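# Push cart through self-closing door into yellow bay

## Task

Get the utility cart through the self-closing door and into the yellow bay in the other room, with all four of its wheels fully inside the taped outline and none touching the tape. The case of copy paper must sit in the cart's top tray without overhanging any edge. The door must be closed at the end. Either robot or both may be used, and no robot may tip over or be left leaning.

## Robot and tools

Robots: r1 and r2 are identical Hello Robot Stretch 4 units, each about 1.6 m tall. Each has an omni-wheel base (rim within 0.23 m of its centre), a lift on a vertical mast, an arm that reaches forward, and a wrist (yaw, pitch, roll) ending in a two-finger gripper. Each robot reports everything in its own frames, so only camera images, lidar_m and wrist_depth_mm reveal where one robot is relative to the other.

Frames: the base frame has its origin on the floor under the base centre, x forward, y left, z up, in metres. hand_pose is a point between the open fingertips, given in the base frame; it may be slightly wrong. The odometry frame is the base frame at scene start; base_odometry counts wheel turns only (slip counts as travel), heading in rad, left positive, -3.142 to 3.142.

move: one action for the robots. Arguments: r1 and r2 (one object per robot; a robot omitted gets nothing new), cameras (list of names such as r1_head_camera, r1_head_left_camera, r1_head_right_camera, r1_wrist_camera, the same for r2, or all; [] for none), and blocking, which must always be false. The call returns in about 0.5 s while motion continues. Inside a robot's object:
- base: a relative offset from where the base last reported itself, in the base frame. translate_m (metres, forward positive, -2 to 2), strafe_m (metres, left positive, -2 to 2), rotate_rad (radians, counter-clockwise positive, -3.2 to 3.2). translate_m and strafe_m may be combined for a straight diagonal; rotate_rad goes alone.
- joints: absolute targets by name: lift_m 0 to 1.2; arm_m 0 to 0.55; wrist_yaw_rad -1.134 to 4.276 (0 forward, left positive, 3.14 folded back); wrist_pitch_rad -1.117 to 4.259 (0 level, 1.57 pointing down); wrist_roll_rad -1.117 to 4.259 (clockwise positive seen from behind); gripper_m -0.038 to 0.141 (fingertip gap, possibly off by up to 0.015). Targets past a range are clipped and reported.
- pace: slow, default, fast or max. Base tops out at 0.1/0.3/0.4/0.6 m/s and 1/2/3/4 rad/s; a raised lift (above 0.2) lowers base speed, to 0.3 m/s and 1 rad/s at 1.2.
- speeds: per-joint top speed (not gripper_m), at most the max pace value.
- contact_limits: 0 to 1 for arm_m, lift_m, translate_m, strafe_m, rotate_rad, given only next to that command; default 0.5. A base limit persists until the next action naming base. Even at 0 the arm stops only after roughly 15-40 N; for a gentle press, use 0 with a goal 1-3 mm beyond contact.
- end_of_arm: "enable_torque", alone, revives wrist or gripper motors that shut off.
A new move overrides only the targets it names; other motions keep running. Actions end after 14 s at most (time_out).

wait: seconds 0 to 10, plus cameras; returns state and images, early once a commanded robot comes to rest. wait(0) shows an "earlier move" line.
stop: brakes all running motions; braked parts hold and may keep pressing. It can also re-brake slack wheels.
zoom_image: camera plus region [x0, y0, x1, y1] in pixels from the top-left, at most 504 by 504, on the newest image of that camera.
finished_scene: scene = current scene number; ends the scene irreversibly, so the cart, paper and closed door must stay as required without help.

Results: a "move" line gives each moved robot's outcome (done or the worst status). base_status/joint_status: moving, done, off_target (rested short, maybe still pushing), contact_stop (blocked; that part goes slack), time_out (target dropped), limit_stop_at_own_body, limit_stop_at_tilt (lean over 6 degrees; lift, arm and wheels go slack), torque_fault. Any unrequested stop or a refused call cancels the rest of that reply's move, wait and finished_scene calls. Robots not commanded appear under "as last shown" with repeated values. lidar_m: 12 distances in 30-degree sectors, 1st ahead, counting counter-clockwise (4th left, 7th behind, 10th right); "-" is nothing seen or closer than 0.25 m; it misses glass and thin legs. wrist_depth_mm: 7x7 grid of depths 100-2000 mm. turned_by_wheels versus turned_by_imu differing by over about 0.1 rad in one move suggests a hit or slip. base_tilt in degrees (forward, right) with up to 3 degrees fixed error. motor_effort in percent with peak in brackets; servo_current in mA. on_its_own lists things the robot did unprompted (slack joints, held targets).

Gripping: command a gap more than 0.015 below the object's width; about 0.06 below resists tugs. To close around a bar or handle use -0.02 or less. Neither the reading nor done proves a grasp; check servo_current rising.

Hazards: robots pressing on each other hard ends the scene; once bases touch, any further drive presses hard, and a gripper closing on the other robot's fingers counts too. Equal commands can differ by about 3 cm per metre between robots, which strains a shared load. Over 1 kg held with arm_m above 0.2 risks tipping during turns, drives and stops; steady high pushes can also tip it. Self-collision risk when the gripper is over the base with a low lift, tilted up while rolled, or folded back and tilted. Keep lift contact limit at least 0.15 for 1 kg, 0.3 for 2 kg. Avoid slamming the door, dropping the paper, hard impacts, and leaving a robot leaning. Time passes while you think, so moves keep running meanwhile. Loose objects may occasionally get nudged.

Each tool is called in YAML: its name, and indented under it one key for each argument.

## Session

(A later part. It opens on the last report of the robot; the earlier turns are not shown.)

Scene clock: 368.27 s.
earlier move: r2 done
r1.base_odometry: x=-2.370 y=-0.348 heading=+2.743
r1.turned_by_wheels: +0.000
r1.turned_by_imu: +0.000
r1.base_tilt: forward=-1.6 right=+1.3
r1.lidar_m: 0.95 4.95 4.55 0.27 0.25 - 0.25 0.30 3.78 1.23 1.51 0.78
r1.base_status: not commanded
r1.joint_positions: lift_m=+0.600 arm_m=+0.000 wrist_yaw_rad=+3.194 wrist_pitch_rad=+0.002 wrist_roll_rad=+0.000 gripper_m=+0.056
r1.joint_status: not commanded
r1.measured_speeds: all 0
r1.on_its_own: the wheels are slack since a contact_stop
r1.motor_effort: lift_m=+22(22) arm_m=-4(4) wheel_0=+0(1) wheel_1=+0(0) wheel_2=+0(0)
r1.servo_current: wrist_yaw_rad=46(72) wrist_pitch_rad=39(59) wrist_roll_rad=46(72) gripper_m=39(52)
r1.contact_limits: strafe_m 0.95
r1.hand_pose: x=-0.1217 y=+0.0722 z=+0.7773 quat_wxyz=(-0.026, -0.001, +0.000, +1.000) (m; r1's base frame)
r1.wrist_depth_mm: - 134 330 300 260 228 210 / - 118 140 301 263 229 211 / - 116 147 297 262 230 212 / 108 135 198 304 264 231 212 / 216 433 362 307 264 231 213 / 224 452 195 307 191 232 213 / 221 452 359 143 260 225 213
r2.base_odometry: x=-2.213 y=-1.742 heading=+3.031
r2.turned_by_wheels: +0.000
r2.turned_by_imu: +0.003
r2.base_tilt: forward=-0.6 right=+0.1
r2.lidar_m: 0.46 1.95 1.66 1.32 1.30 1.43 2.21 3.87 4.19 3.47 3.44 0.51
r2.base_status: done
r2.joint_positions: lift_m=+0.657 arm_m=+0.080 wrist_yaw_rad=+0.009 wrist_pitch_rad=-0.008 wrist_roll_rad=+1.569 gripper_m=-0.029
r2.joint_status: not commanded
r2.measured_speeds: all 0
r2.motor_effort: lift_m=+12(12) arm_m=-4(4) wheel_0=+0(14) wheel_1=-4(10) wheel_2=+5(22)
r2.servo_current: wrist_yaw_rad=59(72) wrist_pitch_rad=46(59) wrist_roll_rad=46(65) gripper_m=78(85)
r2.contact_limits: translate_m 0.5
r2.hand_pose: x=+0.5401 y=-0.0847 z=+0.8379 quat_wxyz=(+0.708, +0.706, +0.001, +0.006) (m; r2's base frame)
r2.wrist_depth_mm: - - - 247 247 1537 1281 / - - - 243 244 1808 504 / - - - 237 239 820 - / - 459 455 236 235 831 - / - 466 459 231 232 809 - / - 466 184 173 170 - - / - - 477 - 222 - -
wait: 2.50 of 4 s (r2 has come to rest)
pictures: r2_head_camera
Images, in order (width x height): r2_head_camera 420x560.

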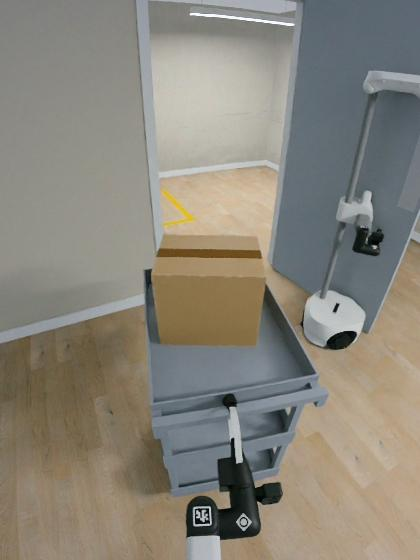

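move:
  blocking: false
  cameras: []
  r2: {"base":{"translate_m":0.45,"strafe_m":0.06},"contact_limits":{"translate_m":0.4}}

wait:
  seconds: 4
  cameras: ["r2_head_camera","r1_head_right_camera"]

Scene clock: 374.43 s.
move: r2 moving
r1: as last shown
r1.base_tilt: forward=-1.5 right=+1.3
r1.lidar_m: 0.92 4.93 4.55 0.27 0.25 - 0.25 0.31 3.79 1.22 1.51 0.75
r1.on_its_own: the wheels are slack since a contact_stop
r1.motor_effort: lift_m=+22(22) arm_m=-3(4) wheel_0=-1(1) wheel_1=+0(0) wheel_2=+0(0)
r1.servo_current: wrist_yaw_rad=46(59) wrist_pitch_rad=39(52) wrist_roll_rad=46(59) gripper_m=46(46)
r1.contact_limits: strafe_m 0.95
r1.wrist_depth_mm: - 133 330 300 260 229 210 / - 118 140 303 262 230 211 / - 116 147 296 263 229 211 / 108 135 198 304 263 232 213 / 216 439 364 304 264 232 213 / 226 452 195 306 191 232 213 / 222 452 359 143 259 225 213
r2.base_odometry: x=-2.244 y=-1.743 heading=+3.032
r2.turned_by_wheels: +0.000
r2.turned_by_imu: +0.001
r2.base_tilt: forward=-0.7 right=+0.1
r2.lidar_m: 0.43 1.89 1.67 1.31 1.31 1.47 2.22 3.90 4.24 3.49 3.44 0.51
r2.base_status: translate_m moving; strafe_m moving
r2.joint_positions: lift_m=+0.657 arm_m=+0.080 wrist_yaw_rad=+0.002 wrist_pitch_rad=-0.008 wrist_roll_rad=+1.569 gripper_m=-0.029
r2.joint_status: not commanded
r2.measured_speeds: translate_m=+0.123 strafe_m=+0.015 rotate_rad=+0.002 lift_m=+0.000 arm_m=+0.000 wrist_yaw_rad=-0.009 wrist_pitch_rad=+0.000 wrist_roll_rad=+0.000
r2.motor_effort: lift_m=+12(12) arm_m=+0(4) wheel_0=+5(11) wheel_1=+7(11) wheel_2=-14(16)
r2.servo_current: wrist_yaw_rad=46(65) wrist_pitch_rad=52(52) wrist_roll_rad=46(52) gripper_m=78(85)
r2.contact_limits: translate_m 0.4
r2.hand_pose: x=+0.5395 y=-0.0868 z=+0.8379 quat_wxyz=(+0.708, +0.706, -0.002, +0.004) (m; r2's base frame)
r2.wrist_depth_mm: - - - 190 249 1537 1281 / - - - 243 245 1661 517 / - - - 238 240 809 - / - 459 452 235 235 831 - / - 466 455 212 230 820 - / - 466 185 172 181 - - / - 144 473 - - - -
pictures: none
No camera images: "cameras" was empty.

Scene clock: 376.93 s.
earlier move: r2 done
r1.base_odometry: x=-2.370 y=-0.348 heading=+2.743
r1.turned_by_wheels: +0.000
r1.turned_by_imu: +0.000
r1.base_tilt: forward=-1.6 right=+1.2
r1.lidar_m: 1.28 4.96 4.55 0.26 0.25 - 0.25 0.31 3.79 1.21 0.68 0.71
r1.base_status: not commanded
r1.joint_positions: lift_m=+0.600 arm_m=+0.000 wrist_yaw_rad=+3.194 wrist_pitch_rad=+0.002 wrist_roll_rad=+0.000 gripper_m=+0.056
r1.joint_status: not commanded
r1.measured_speeds: all 0
r1.on_its_own: the wheels are slack since a contact_stop
r1.motor_effort: lift_m=+22(22) arm_m=-3(4) wheel_0=+0(1) wheel_1=+0(0) wheel_2=+0(0)
r1.servo_current: wrist_yaw_rad=59(78) wrist_pitch_rad=46(52) wrist_roll_rad=52(72) gripper_m=39(52)
r1.contact_limits: strafe_m 0.95
r1.hand_pose: x=-0.1217 y=+0.0722 z=+0.7773 quat_wxyz=(-0.026, -0.001, +0.000, +1.000) (m; r1's base frame)
r1.wrist_depth_mm: - 133 330 303 259 229 211 / - 118 140 301 262 229 213 / - 116 147 296 263 230 212 / 108 135 198 304 263 232 213 / 216 433 362 306 263 232 213 / 226 452 196 306 191 231 213 / 222 452 359 143 260 224 214
r2.base_odometry: x=-2.667 y=-1.752 heading=+3.032
r2.turned_by_wheels: +0.000
r2.turned_by_imu: -0.011
r2.base_tilt: forward=-0.7 right=+0.1
r2.lidar_m: 0.45 1.49 1.66 1.44 1.43 1.57 2.40 4.29 4.26 3.36 1.34 0.51
r2.base_status: done
r2.joint_positions: lift_m=+0.657 arm_m=+0.080 wrist_yaw_rad=+0.005 wrist_pitch_rad=-0.008 wrist_roll_rad=+1.569 gripper_m=-0.029
r2.joint_status: not commanded
r2.measured_speeds: all 0
r2.motor_effort: lift_m=+12(12) arm_m=+4(4) wheel_0=+6(12) wheel_1=+3(11) wheel_2=+0(26)
r2.servo_current: wrist_yaw_rad=46(85) wrist_pitch_rad=52(52) wrist_roll_rad=52(59) gripper_m=78(85)
r2.contact_limits: translate_m 0.4
r2.hand_pose: x=+0.5397 y=-0.0859 z=+0.8379 quat_wxyz=(+0.708, +0.706, -0.001, +0.005) (m; r2's base frame)
r2.wrist_depth_mm: - - - 244 244 - 1308 / 1618 - - 183 242 1863 504 / 1576 - - 237 237 809 - / - 459 449 234 234 820 - / - - 459 216 230 820 - / - 473 185 172 180 - - / - - 477 - - - -
wait: 2.50 of 4 s (r2 has come to rest)
pictures: r1_head_right_camera, r2_head_camera
Images, in order (width x height): r1_head_right_camera 420x672, r2_head_camera 420x560.

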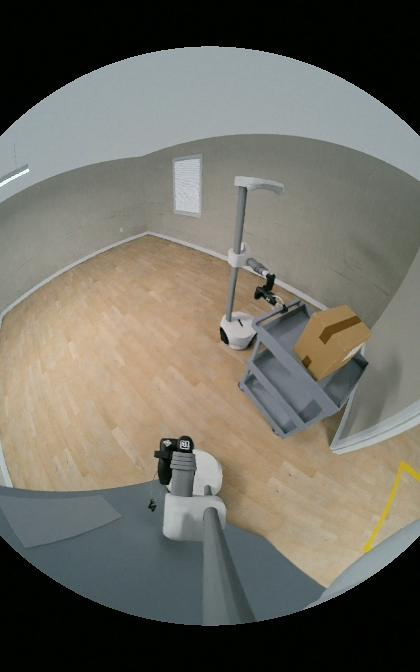

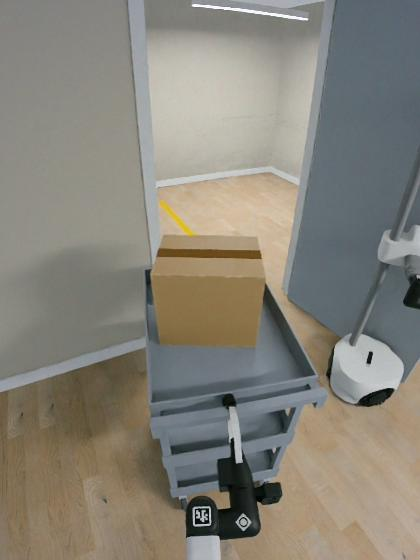

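move:
  blocking: false
  cameras: []
  r2: {"base":{"translate_m":-0.2,"strafe_m":0.14},"contact_limits":{"translate_m":0.5}}

wait:
  seconds: 3
  cameras: []

move:
  blocking: false
  cameras: []
  r2: {"base":{"translate_m":0.35,"strafe_m":0.0},"contact_limits":{"translate_m":0.4}}

wait:
  seconds: 4
  cameras: ["r2_head_camera","r1_head_right_camera"]

Scene clock: 389.10 s.
move: r2 moving
r1: as last shown
r1.turned_by_imu: -0.001
r1.base_tilt: forward=-1.6 right=+1.3
r1.lidar_m: 1.30 4.96 4.56 0.26 0.25 - 0.25 0.29 3.79 1.22 0.68 0.70
r1.on_its_own: the wheels are slack since a contact_stop
r1.motor_effort: lift_m=+22(22) arm_m=-3(4) wheel_0=+0(0) wheel_1=+0(0) wheel_2=+0(0)
r1.servo_current: wrist_yaw_rad=39(52) wrist_pitch_rad=33(52) wrist_roll_rad=52(52) gripper_m=39(46)
r1.contact_limits: strafe_m 0.95
r1.wrist_depth_mm: - 134 329 298 259 229 210 / - 118 140 303 262 230 211 / - 116 147 298 262 230 212 / 108 135 198 304 263 231 213 / 215 436 362 306 264 230 214 / 225 452 195 309 191 234 214 / 221 455 359 143 259 224 213
r2.base_odometry: x=-2.641 y=-1.775 heading=+3.031
r2.turned_by_wheels: -0.001
r2.turned_by_imu: +0.001
r2.base_tilt: forward=-0.6 right=+0.1
r2.lidar_m: 0.45 1.52 1.66 1.42 1.39 1.53 2.34 4.27 4.30 3.38 1.33 0.52
r2.base_status: translate_m moving; strafe_m moving
r2.joint_positions: lift_m=+0.657 arm_m=+0.080 wrist_yaw_rad=-0.002 wrist_pitch_rad=-0.008 wrist_roll_rad=+1.569 gripper_m=-0.029
r2.joint_status: not commanded
r2.measured_speeds: translate_m=-0.111 strafe_m=+0.075 rotate_rad=-0.005 lift_m=+0.000 arm_m=+0.000 wrist_yaw_rad=-0.034 wrist_pitch_rad=+0.000 wrist_roll_rad=+0.000
r2.motor_effort: lift_m=+12(12) arm_m=-4(4) wheel_0=-17(17) wheel_1=+3(5) wheel_2=+12(18)
r2.servo_current: wrist_yaw_rad=52(59) wrist_pitch_rad=46(52) wrist_roll_rad=52(52) gripper_m=78(85)
r2.contact_limits: translate_m 0.5
r2.hand_pose: x=+0.5392 y=-0.0879 z=+0.8379 quat_wxyz=(+0.708, +0.706, -0.003, +0.002) (m; r2's base frame)
r2.wrist_depth_mm: - - - 191 250 - 1281 / - - - 245 245 1808 521 / 1661 - - 239 240 820 - / - 459 452 236 236 831 - / - - 455 213 230 820 - / - 466 182 173 180 - - / - - 473 - - - -
pictures: none
No camera images: "cameras" was empty.

Scene clock: 390.77 s.
earlier move: r2 done
r1.base_odometry: x=-2.370 y=-0.348 heading=+2.743
r1.turned_by_wheels: +0.000
r1.turned_by_imu: +0.000
r1.base_tilt: forward=-1.5 right=+1.3
r1.lidar_m: 1.50 4.97 4.55 0.28 0.25 - 0.25 0.27 3.78 1.21 0.74 0.77
r1.base_status: not commanded
r1.joint_positions: lift_m=+0.600 arm_m=+0.000 wrist_yaw_rad=+3.194 wrist_pitch_rad=+0.002 wrist_roll_rad=+0.000 gripper_m=+0.056
r1.joint_status: not commanded
r1.measured_speeds: all 0
r1.on_its_own: the wheels are slack since a contact_stop
r1.motor_effort: lift_m=+22(22) arm_m=-3(4) wheel_0=+0(1) wheel_1=+0(0) wheel_2=+0(0)
r1.servo_current: wrist_yaw_rad=33(65) wrist_pitch_rad=39(52) wrist_roll_rad=59(65) gripper_m=46(46)
r1.contact_limits: strafe_m 0.95
r1.hand_pose: x=-0.1217 y=+0.0722 z=+0.7773 quat_wxyz=(-0.026, -0.001, +0.000, +1.000) (m; r1's base frame)
r1.wrist_depth_mm: - 134 330 301 260 229 210 / - 118 140 303 262 229 211 / - 116 147 297 262 231 211 / 108 135 198 304 262 232 213 / 216 433 364 307 265 232 213 / 224 455 195 306 191 233 213 / 221 455 355 143 260 225 213
r2.base_odometry: x=-2.483 y=-1.913 heading=+3.033
r2.turned_by_wheels: +0.002
r2.turned_by_imu: +0.002
r2.base_tilt: forward=-0.7 right=+0.0
r2.lidar_m: 0.48 1.64 1.56 1.25 1.21 1.34 2.01 4.17 4.52 3.57 1.63 0.49
r2.base_status: done
r2.joint_positions: lift_m=+0.657 arm_m=+0.080 wrist_yaw_rad=+0.005 wrist_pitch_rad=-0.008 wrist_roll_rad=+1.569 gripper_m=-0.029
r2.joint_status: not commanded
r2.measured_speeds: all 0
r2.motor_effort: lift_m=+12(12) arm_m=-4(4) wheel_0=+0(22) wheel_1=+5(6) wheel_2=+10(18)
r2.servo_current: wrist_yaw_rad=59(65) wrist_pitch_rad=52(59) wrist_roll_rad=46(59) gripper_m=72(85)
r2.contact_limits: translate_m 0.5
r2.hand_pose: x=+0.5398 y=-0.0859 z=+0.8379 quat_wxyz=(+0.708, +0.706, -0.001, +0.005) (m; r2's base frame)
r2.wrist_depth_mm: - - 159 212 212 1661 - / - - 442 215 216 741 - / - 433 427 220 220 798 - / 1576 466 449 223 224 820 - / - 484 477 225 227 - - / - 500 182 173 163 - - / - - - - - - 477
wait: 1.67 of 3 s (r2 has come to rest)
pictures: none
No camera images: "cameras" was empty.

Scene clock: 391.27 s.
move: r2 moving
r1: as last shown
r1.base_tilt: forward=-1.6 right=+1.3
r1.lidar_m: 1.49 4.94 4.59 0.26 0.25 - 0.25 0.31 3.80 1.20 0.71 0.75
r1.on_its_own: the wheels are slack since a contact_stop
r1.motor_effort: lift_m=+22(22) arm_m=-4(4) wheel_0=+0(0) wheel_1=+0(0) wheel_2=+0(0)
r1.servo_current: wrist_yaw_rad=39(65) wrist_pitch_rad=39(46) wrist_roll_rad=20(59) gripper_m=39(52)
r1.contact_limits: strafe_m 0.95
r1.wrist_depth_mm: - 134 329 300 259 229 211 / - 118 141 303 262 229 211 / - 116 147 297 264 231 211 / 108 135 198 306 264 232 213 / 216 433 364 307 264 233 213 / 224 452 195 307 191 232 213 / 221 452 359 143 262 224 213
r2.base_odometry: x=-2.514 y=-1.910 heading=+3.033
r2.turned_by_wheels: +0.000
r2.turned_by_imu: +0.000
r2.base_tilt: forward=-0.7 right=+0.1
r2.lidar_m: 0.48 1.60 1.59 1.26 1.21 1.35 2.02 4.19 4.50 3.56 1.56 0.48
r2.base_status: translate_m moving; strafe_m moving
r2.joint_positions: lift_m=+0.657 arm_m=+0.080 wrist_yaw_rad=-0.003 wrist_pitch_rad=-0.008 wrist_roll_rad=+1.569 gripper_m=-0.029
r2.joint_status: not commanded
r2.measured_speeds: translate_m=+0.122 strafe_m=+0.000 rotate_rad=-0.005 lift_m=+0.000 arm_m=+0.000 wrist_yaw_rad=-0.043 wrist_pitch_rad=+0.000 wrist_roll_rad=+0.000
r2.motor_effort: lift_m=+12(12) arm_m=+3(4) wheel_0=+9(18) wheel_1=+9(11) wheel_2=-20(20)
r2.servo_current: wrist_yaw_rad=52(59) wrist_pitch_rad=52(52) wrist_roll_rad=46(52) gripper_m=78(85)
r2.contact_limits: translate_m 0.4
r2.hand_pose: x=+0.5390 y=-0.0884 z=+0.8379 quat_wxyz=(+0.708, +0.706, -0.004, +0.002) (m; r2's base frame)
r2.wrist_depth_mm: - - 161 218 217 1576 - / - - - 220 219 798 - / - 436 427 222 222 798 - / - 459 442 223 224 820 - / 1499 480 469 209 225 831 - / - 492 179 174 172 - - / - 136 - - - - 496
pictures: none
No camera images: "cameras" was empty.

Scene clock: 393.43 s.
earlier move: r2 done
r1.base_odometry: x=-2.370 y=-0.348 heading=+2.743
r1.turned_by_wheels: +0.000
r1.turned_by_imu: +0.000
r1.base_tilt: forward=-1.5 right=+1.2
r1.lidar_m: 1.44 4.94 4.56 0.28 0.25 - 0.25 0.30 3.77 1.21 0.66 0.76
r1.base_status: not commanded
r1.joint_positions: lift_m=+0.600 arm_m=+0.000 wrist_yaw_rad=+3.194 wrist_pitch_rad=+0.002 wrist_roll_rad=+0.000 gripper_m=+0.056
r1.joint_status: not commanded
r1.measured_speeds: all 0
r1.on_its_own: the wheels are slack since a contact_stop
r1.motor_effort: lift_m=+22(22) arm_m=-3(4) wheel_0=+0(1) wheel_1=+0(1) wheel_2=+0(0)
r1.servo_current: wrist_yaw_rad=52(65) wrist_pitch_rad=39(46) wrist_roll_rad=46(65) gripper_m=39(52)
r1.contact_limits: strafe_m 0.95
r1.hand_pose: x=-0.1217 y=+0.0722 z=+0.7773 quat_wxyz=(-0.026, -0.001, +0.000, +1.000) (m; r1's base frame)
r1.wrist_depth_mm: - 133 330 301 260 229 210 / - 118 140 304 262 229 211 / - 116 147 296 263 230 212 / 108 135 198 303 263 231 212 / 215 436 362 306 264 232 213 / 225 455 195 306 191 232 213 / 221 455 359 143 260 225 213
r2.base_odometry: x=-2.831 y=-1.876 heading=+3.034
r2.turned_by_wheels: +0.001
r2.turned_by_imu: +0.012
r2.base_tilt: forward=-0.6 right=+0.1
r2.lidar_m: 0.47 1.29 1.42 1.35 1.35 1.49 2.29 4.50 4.27 3.44 1.28 0.49
r2.base_status: done
r2.joint_positions: lift_m=+0.657 arm_m=+0.080 wrist_yaw_rad=+0.006 wrist_pitch_rad=-0.008 wrist_roll_rad=+1.569 gripper_m=-0.029
r2.joint_status: not commanded
r2.measured_speeds: all 0
r2.motor_effort: lift_m=+12(12) arm_m=+4(4) wheel_0=+8(18) wheel_1=+4(11) wheel_2=+0(25)
r2.servo_current: wrist_yaw_rad=59(72) wrist_pitch_rad=46(59) wrist_roll_rad=46(65) gripper_m=85(85)
r2.contact_limits: translate_m 0.4
r2.hand_pose: x=+0.5398 y=-0.0857 z=+0.8379 quat_wxyz=(+0.708, +0.706, -0.001, +0.005) (m; r2's base frame)
r2.wrist_depth_mm: 1499 - - 195 197 683 - / - 477 407 201 204 768 - / - 433 421 154 209 788 - / - 469 449 215 216 809 - / - 492 484 221 224 - - / - 159 185 171 180 - - / - - - - - - 445
wait: 2.17 of 4 s (r2 has come to rest)
pictures: r1_head_right_camera, r2_head_camera
Images, in order (width x height): r1_head_right_camera 420x672, r2_head_camera 420x560.

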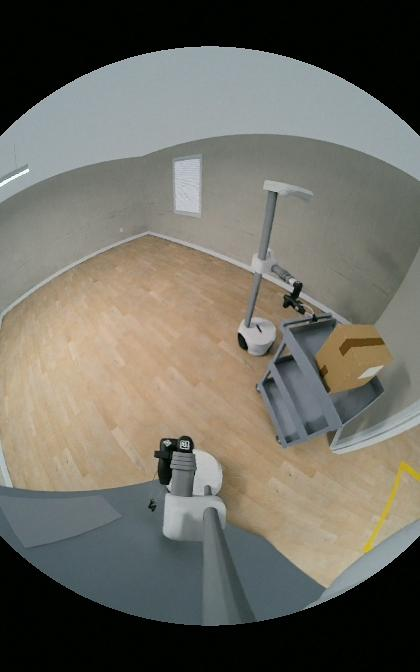

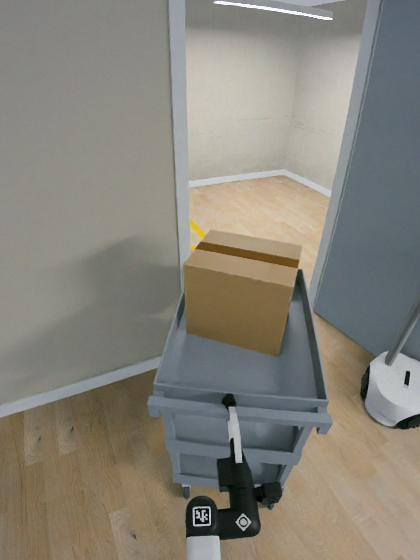

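move:
  blocking: false
  cameras: []
  r2: {"base":{"translate_m":0.22,"strafe_m":-0.05},"pace":"slow","contact_limits":{"translate_m":0.35}}

wait:
  seconds: 4
  cameras: ["r2_head_camera","r1_head_right_camera"]

Scene clock: 400.90 s.
move: r2 moving
r1: as last shown
r1.base_tilt: forward=-1.6 right=+1.3
r1.lidar_m: 1.41 4.96 4.55 0.25 0.25 - 0.25 0.26 3.78 1.22 0.68 0.78
r1.on_its_own: the wheels are slack since a contact_stop
r1.motor_effort: lift_m=+22(22) arm_m=-4(4) wheel_0=+0(1) wheel_1=+0(0) wheel_2=+0(0)
r1.servo_current: wrist_yaw_rad=46(72) wrist_pitch_rad=39(46) wrist_roll_rad=59(65) gripper_m=39(46)
r1.contact_limits: strafe_m 0.95
r1.wrist_depth_mm: - 133 330 300 259 229 209 / - 118 140 303 262 229 211 / - 116 147 297 263 230 212 / 109 135 198 304 263 233 213 / 216 433 362 306 264 232 213 / 225 452 195 306 191 233 213 / 221 455 359 143 259 225 214
r2.base_odometry: x=-2.843 y=-1.871 heading=+3.035
r2.turned_by_wheels: +0.001
r2.turned_by_imu: +0.002
r2.base_tilt: forward=-0.7 right=+0.1
r2.lidar_m: 0.50 1.29 1.43 1.36 1.35 1.47 2.31 4.51 4.27 3.42 1.23 0.49
r2.base_status: translate_m moving; strafe_m moving
r2.joint_positions: lift_m=+0.657 arm_m=+0.080 wrist_yaw_rad=+0.006 wrist_pitch_rad=-0.008 wrist_roll_rad=+1.569 gripper_m=-0.029
r2.joint_status: not commanded
r2.measured_speeds: translate_m=+0.048 strafe_m=-0.011 rotate_rad=+0.000 lift_m=+0.000 arm_m=+0.000 wrist_yaw_rad=+0.000 wrist_pitch_rad=+0.000 wrist_roll_rad=+0.000
r2.motor_effort: lift_m=+12(12) arm_m=+4(4) wheel_0=+16(16) wheel_1=+6(8) wheel_2=-9(10)
r2.servo_current: wrist_yaw_rad=52(59) wrist_pitch_rad=52(52) wrist_roll_rad=33(65) gripper_m=85(85)
r2.contact_limits: translate_m 0.35
r2.hand_pose: x=+0.5398 y=-0.0857 z=+0.8379 quat_wxyz=(+0.708, +0.706, -0.001, +0.005) (m; r2's base frame)
r2.wrist_depth_mm: 1430 - - 196 196 1808 - / - 477 407 201 203 750 - / - 433 424 153 210 768 - / - 469 445 215 216 820 - / - 496 477 220 222 - - / - 160 182 171 180 - 525 / - 136 - - - - 455
pictures: none
No camera images: "cameras" was empty.

Scene clock: 403.90 s.
earlier move: r2 done
r1.base_odometry: x=-2.370 y=-0.348 heading=+2.743
r1.turned_by_wheels: +0.000
r1.turned_by_imu: +0.000
r1.base_tilt: forward=-1.6 right=+1.3
r1.lidar_m: 3.05 4.95 4.57 0.28 0.25 - 0.25 0.28 3.79 0.69 0.70 0.77
r1.base_status: not commanded
r1.joint_positions: lift_m=+0.600 arm_m=+0.000 wrist_yaw_rad=+3.194 wrist_pitch_rad=+0.002 wrist_roll_rad=+0.000 gripper_m=+0.056
r1.joint_status: not commanded
r1.measured_speeds: all 0
r1.on_its_own: the wheels are slack since a contact_stop
r1.motor_effort: lift_m=+22(22) arm_m=-3(4) wheel_0=+0(1) wheel_1=+0(1) wheel_2=+0(0)
r1.servo_current: wrist_yaw_rad=46(72) wrist_pitch_rad=33(59) wrist_roll_rad=46(65) gripper_m=39(52)
r1.contact_limits: strafe_m 0.95
r1.hand_pose: x=-0.1217 y=+0.0722 z=+0.7773 quat_wxyz=(-0.026, -0.001, +0.000, +1.000) (m; r1's base frame)
r1.wrist_depth_mm: - 134 330 300 260 230 210 / - 118 140 301 262 229 211 / - 116 147 297 262 230 212 / 108 134 198 304 263 232 213 / 216 433 364 306 263 232 213 / 226 452 195 307 191 233 212 / 222 455 357 143 259 224 213
r2.base_odometry: x=-3.044 y=-1.803 heading=+3.035
r2.turned_by_wheels: +0.000
r2.turned_by_imu: +0.002
r2.base_tilt: forward=-0.7 right=+0.1
r2.lidar_m: 0.48 1.11 1.23 1.50 1.46 1.63 2.49 4.65 4.11 3.31 1.08 0.49
r2.base_status: done
r2.joint_positions: lift_m=+0.657 arm_m=+0.080 wrist_yaw_rad=+0.006 wrist_pitch_rad=-0.008 wrist_roll_rad=+1.569 gripper_m=-0.029
r2.joint_status: not commanded
r2.measured_speeds: all 0
r2.motor_effort: lift_m=+12(12) arm_m=+4(4) wheel_0=+9(17) wheel_1=+5(9) wheel_2=-5(11)
r2.servo_current: wrist_yaw_rad=46(65) wrist_pitch_rad=52(59) wrist_roll_rad=59(65) gripper_m=78(91)
r2.contact_limits: translate_m 0.35
r2.hand_pose: x=+0.5398 y=-0.0857 z=+0.8379 quat_wxyz=(+0.708, +0.706, -0.001, +0.005) (m; r2's base frame)
r2.wrist_depth_mm: - - - 208 209 1756 - / - - 488 213 213 732 - / - 433 424 216 216 798 - / - 462 445 220 221 820 - / - - 469 224 224 820 - / - 492 184 171 180 - - / - - - - - - 480
wait: 3.00 of 4 s (r2 has come to rest)
pictures: r1_head_right_camera, r2_head_camera
Images, in order (width x height): r1_head_right_camera 420x672, r2_head_camera 420x560.

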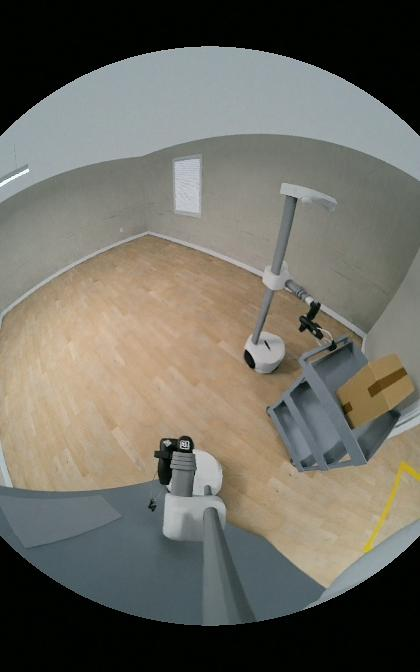

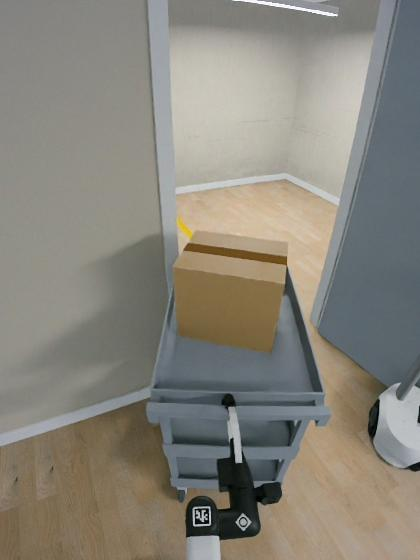

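zoom_image:
  camera: "r2_head_camera"
  region: [130, 200, 330, 420]

Scaled by 2.291 from the camera's 420x560 image, which has a finer 1200x1600 frame.

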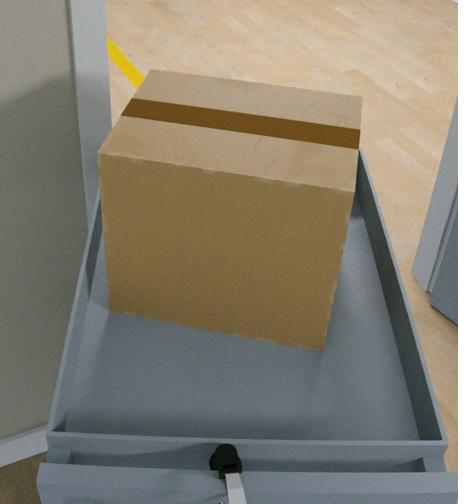

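move:
  blocking: false
  cameras: []
  r2: {"base":{"translate_m":0.3,"strafe_m":0.03},"pace":"slow","contact_limits":{"translate_m":0.35}}

wait:
  seconds: 5
  cameras: ["r2_head_camera","r1_head_right_camera"]

Scene clock: 417.90 s.
move: r2 moving
r1: as last shown
r1.turned_by_imu: -0.001
r1.base_tilt: forward=-1.5 right=+1.3
r1.lidar_m: 3.08 4.93 4.56 0.29 0.25 - 0.25 0.30 3.79 0.71 0.70 0.76
r1.on_its_own: the wheels are slack since a contact_stop
r1.motor_effort: lift_m=+22(22) arm_m=-3(4) wheel_0=+1(1) wheel_1=+0(0) wheel_2=+0(0)
r1.servo_current: wrist_yaw_rad=52(59) wrist_pitch_rad=46(46) wrist_roll_rad=65(65) gripper_m=39(46)
r1.contact_limits: strafe_m 0.95
r1.wrist_depth_mm: - 133 330 303 260 229 210 / - 118 140 303 262 230 211 / - 116 147 297 262 230 212 / 108 135 198 306 263 231 212 / 215 433 364 307 264 232 213 / 225 452 195 304 190 232 213 / 221 452 359 143 260 225 213
r2.base_odometry: x=-3.057 y=-1.803 heading=+3.036
r2.turned_by_wheels: +0.001
r2.turned_by_imu: +0.003
r2.base_tilt: forward=-0.7 right=+0.1
r2.lidar_m: 0.47 1.10 1.22 1.48 1.46 1.63 2.47 4.65 4.12 3.30 1.09 0.51
r2.base_status: translate_m moving; strafe_m moving
r2.joint_positions: lift_m=+0.657 arm_m=+0.080 wrist_yaw_rad=+0.006 wrist_pitch_rad=-0.008 wrist_roll_rad=+1.569 gripper_m=-0.029
r2.joint_status: not commanded
r2.measured_speeds: translate_m=+0.048 strafe_m=+0.005 rotate_rad=-0.002 lift_m=+0.000 arm_m=+0.000 wrist_yaw_rad=+0.000 wrist_pitch_rad=+0.000 wrist_roll_rad=+0.000
r2.motor_effort: lift_m=+12(12) arm_m=+4(4) wheel_0=+11(12) wheel_1=+10(10) wheel_2=-9(10)
r2.servo_current: wrist_yaw_rad=52(65) wrist_pitch_rad=59(59) wrist_roll_rad=39(65) gripper_m=72(85)
r2.contact_limits: translate_m 0.35
r2.hand_pose: x=+0.5398 y=-0.0857 z=+0.8379 quat_wxyz=(+0.708, +0.706, -0.001, +0.005) (m; r2's base frame)
r2.wrist_depth_mm: - - - 210 210 1863 - / - - 512 213 213 750 - / - 433 421 216 217 798 - / - 462 442 220 221 809 - / - - 469 225 225 831 - / - 492 185 170 180 - - / - 136 - - - - 488
pictures: none
No camera images: "cameras" was empty.

Scene clock: 419.20 s.
earlier move: r2 contact_stop
r1.base_odometry: x=-2.370 y=-0.348 heading=+2.743
r1.turned_by_wheels: +0.000
r1.turned_by_imu: +0.000
r1.base_tilt: forward=-1.5 right=+1.2
r1.lidar_m: 3.08 4.94 4.55 0.27 0.25 - 0.25 0.30 3.78 0.72 0.68 0.78
r1.base_status: not commanded
r1.joint_positions: lift_m=+0.600 arm_m=+0.000 wrist_yaw_rad=+3.194 wrist_pitch_rad=+0.002 wrist_roll_rad=+0.000 gripper_m=+0.056
r1.joint_status: not commanded
r1.measured_speeds: all 0
r1.on_its_own: the wheels are slack since a contact_stop
r1.motor_effort: lift_m=+22(22) arm_m=-3(4) wheel_0=+0(1) wheel_1=+0(0) wheel_2=+0(0)
r1.servo_current: wrist_yaw_rad=46(65) wrist_pitch_rad=46(46) wrist_roll_rad=52(65) gripper_m=39(46)
r1.contact_limits: strafe_m 0.95
r1.hand_pose: x=-0.1217 y=+0.0722 z=+0.7773 quat_wxyz=(-0.026, -0.001, +0.000, +1.000) (m; r1's base frame)
r1.wrist_depth_mm: - 133 332 300 259 229 211 / - 118 140 303 260 229 211 / - 116 147 297 264 229 211 / 108 135 198 304 262 233 213 / 216 433 362 307 264 231 213 / 225 452 196 306 191 233 213 / 222 455 357 143 260 224 214
r2.base_odometry: x=-3.072 y=-1.806 heading=+2.988
r2.turned_by_wheels: -0.048
r2.turned_by_imu: -0.038
r2.base_tilt: forward=-0.7 right=+0.1
r2.lidar_m: 0.46 1.10 1.19 1.50 1.47 1.57 2.36 4.70 4.26 3.34 1.07 0.51
r2.base_status: translate_m contact_stop (by the wheels' count: +0.028 of +0.300); strafe_m contact_stop (by the wheels' count: +0.006 of +0.030)
r2.joint_positions: lift_m=+0.657 arm_m=+0.080 wrist_yaw_rad=-0.005 wrist_pitch_rad=-0.008 wrist_roll_rad=+1.569 gripper_m=-0.029
r2.joint_status: not commanded
r2.measured_speeds: all 0
r2.on_its_own: the wheels are slack since a contact_stop
r2.motor_effort: lift_m=+12(12) arm_m=+4(6) wheel_0=+0(12) wheel_1=+0(11) wheel_2=+0(26)
r2.servo_current: wrist_yaw_rad=59(124) wrist_pitch_rad=46(59) wrist_roll_rad=39(65) gripper_m=65(85)
r2.contact_limits: translate_m 0.35
r2.hand_pose: x=+0.5388 y=-0.0888 z=+0.8379 quat_wxyz=(+0.708, +0.706, -0.004, +0.001) (m; r2's base frame)
r2.wrist_depth_mm: 1430 - - 228 226 1756 1205 / - - - 228 227 1863 - / - 442 430 229 229 820 - / - 459 445 229 227 820 - / - - 466 213 228 820 - / - 480 181 170 172 - - / - 136 496 - - - 504
wait: 1.30 of 5 s (r2 has come to rest)
pictures: r1_head_right_camera, r2_head_camera
Images, in order (width x height): r1_head_right_camera 420x672, r2_head_camera 420x560.

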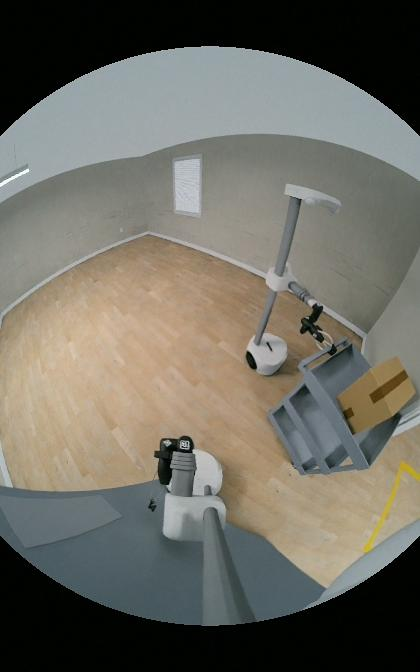

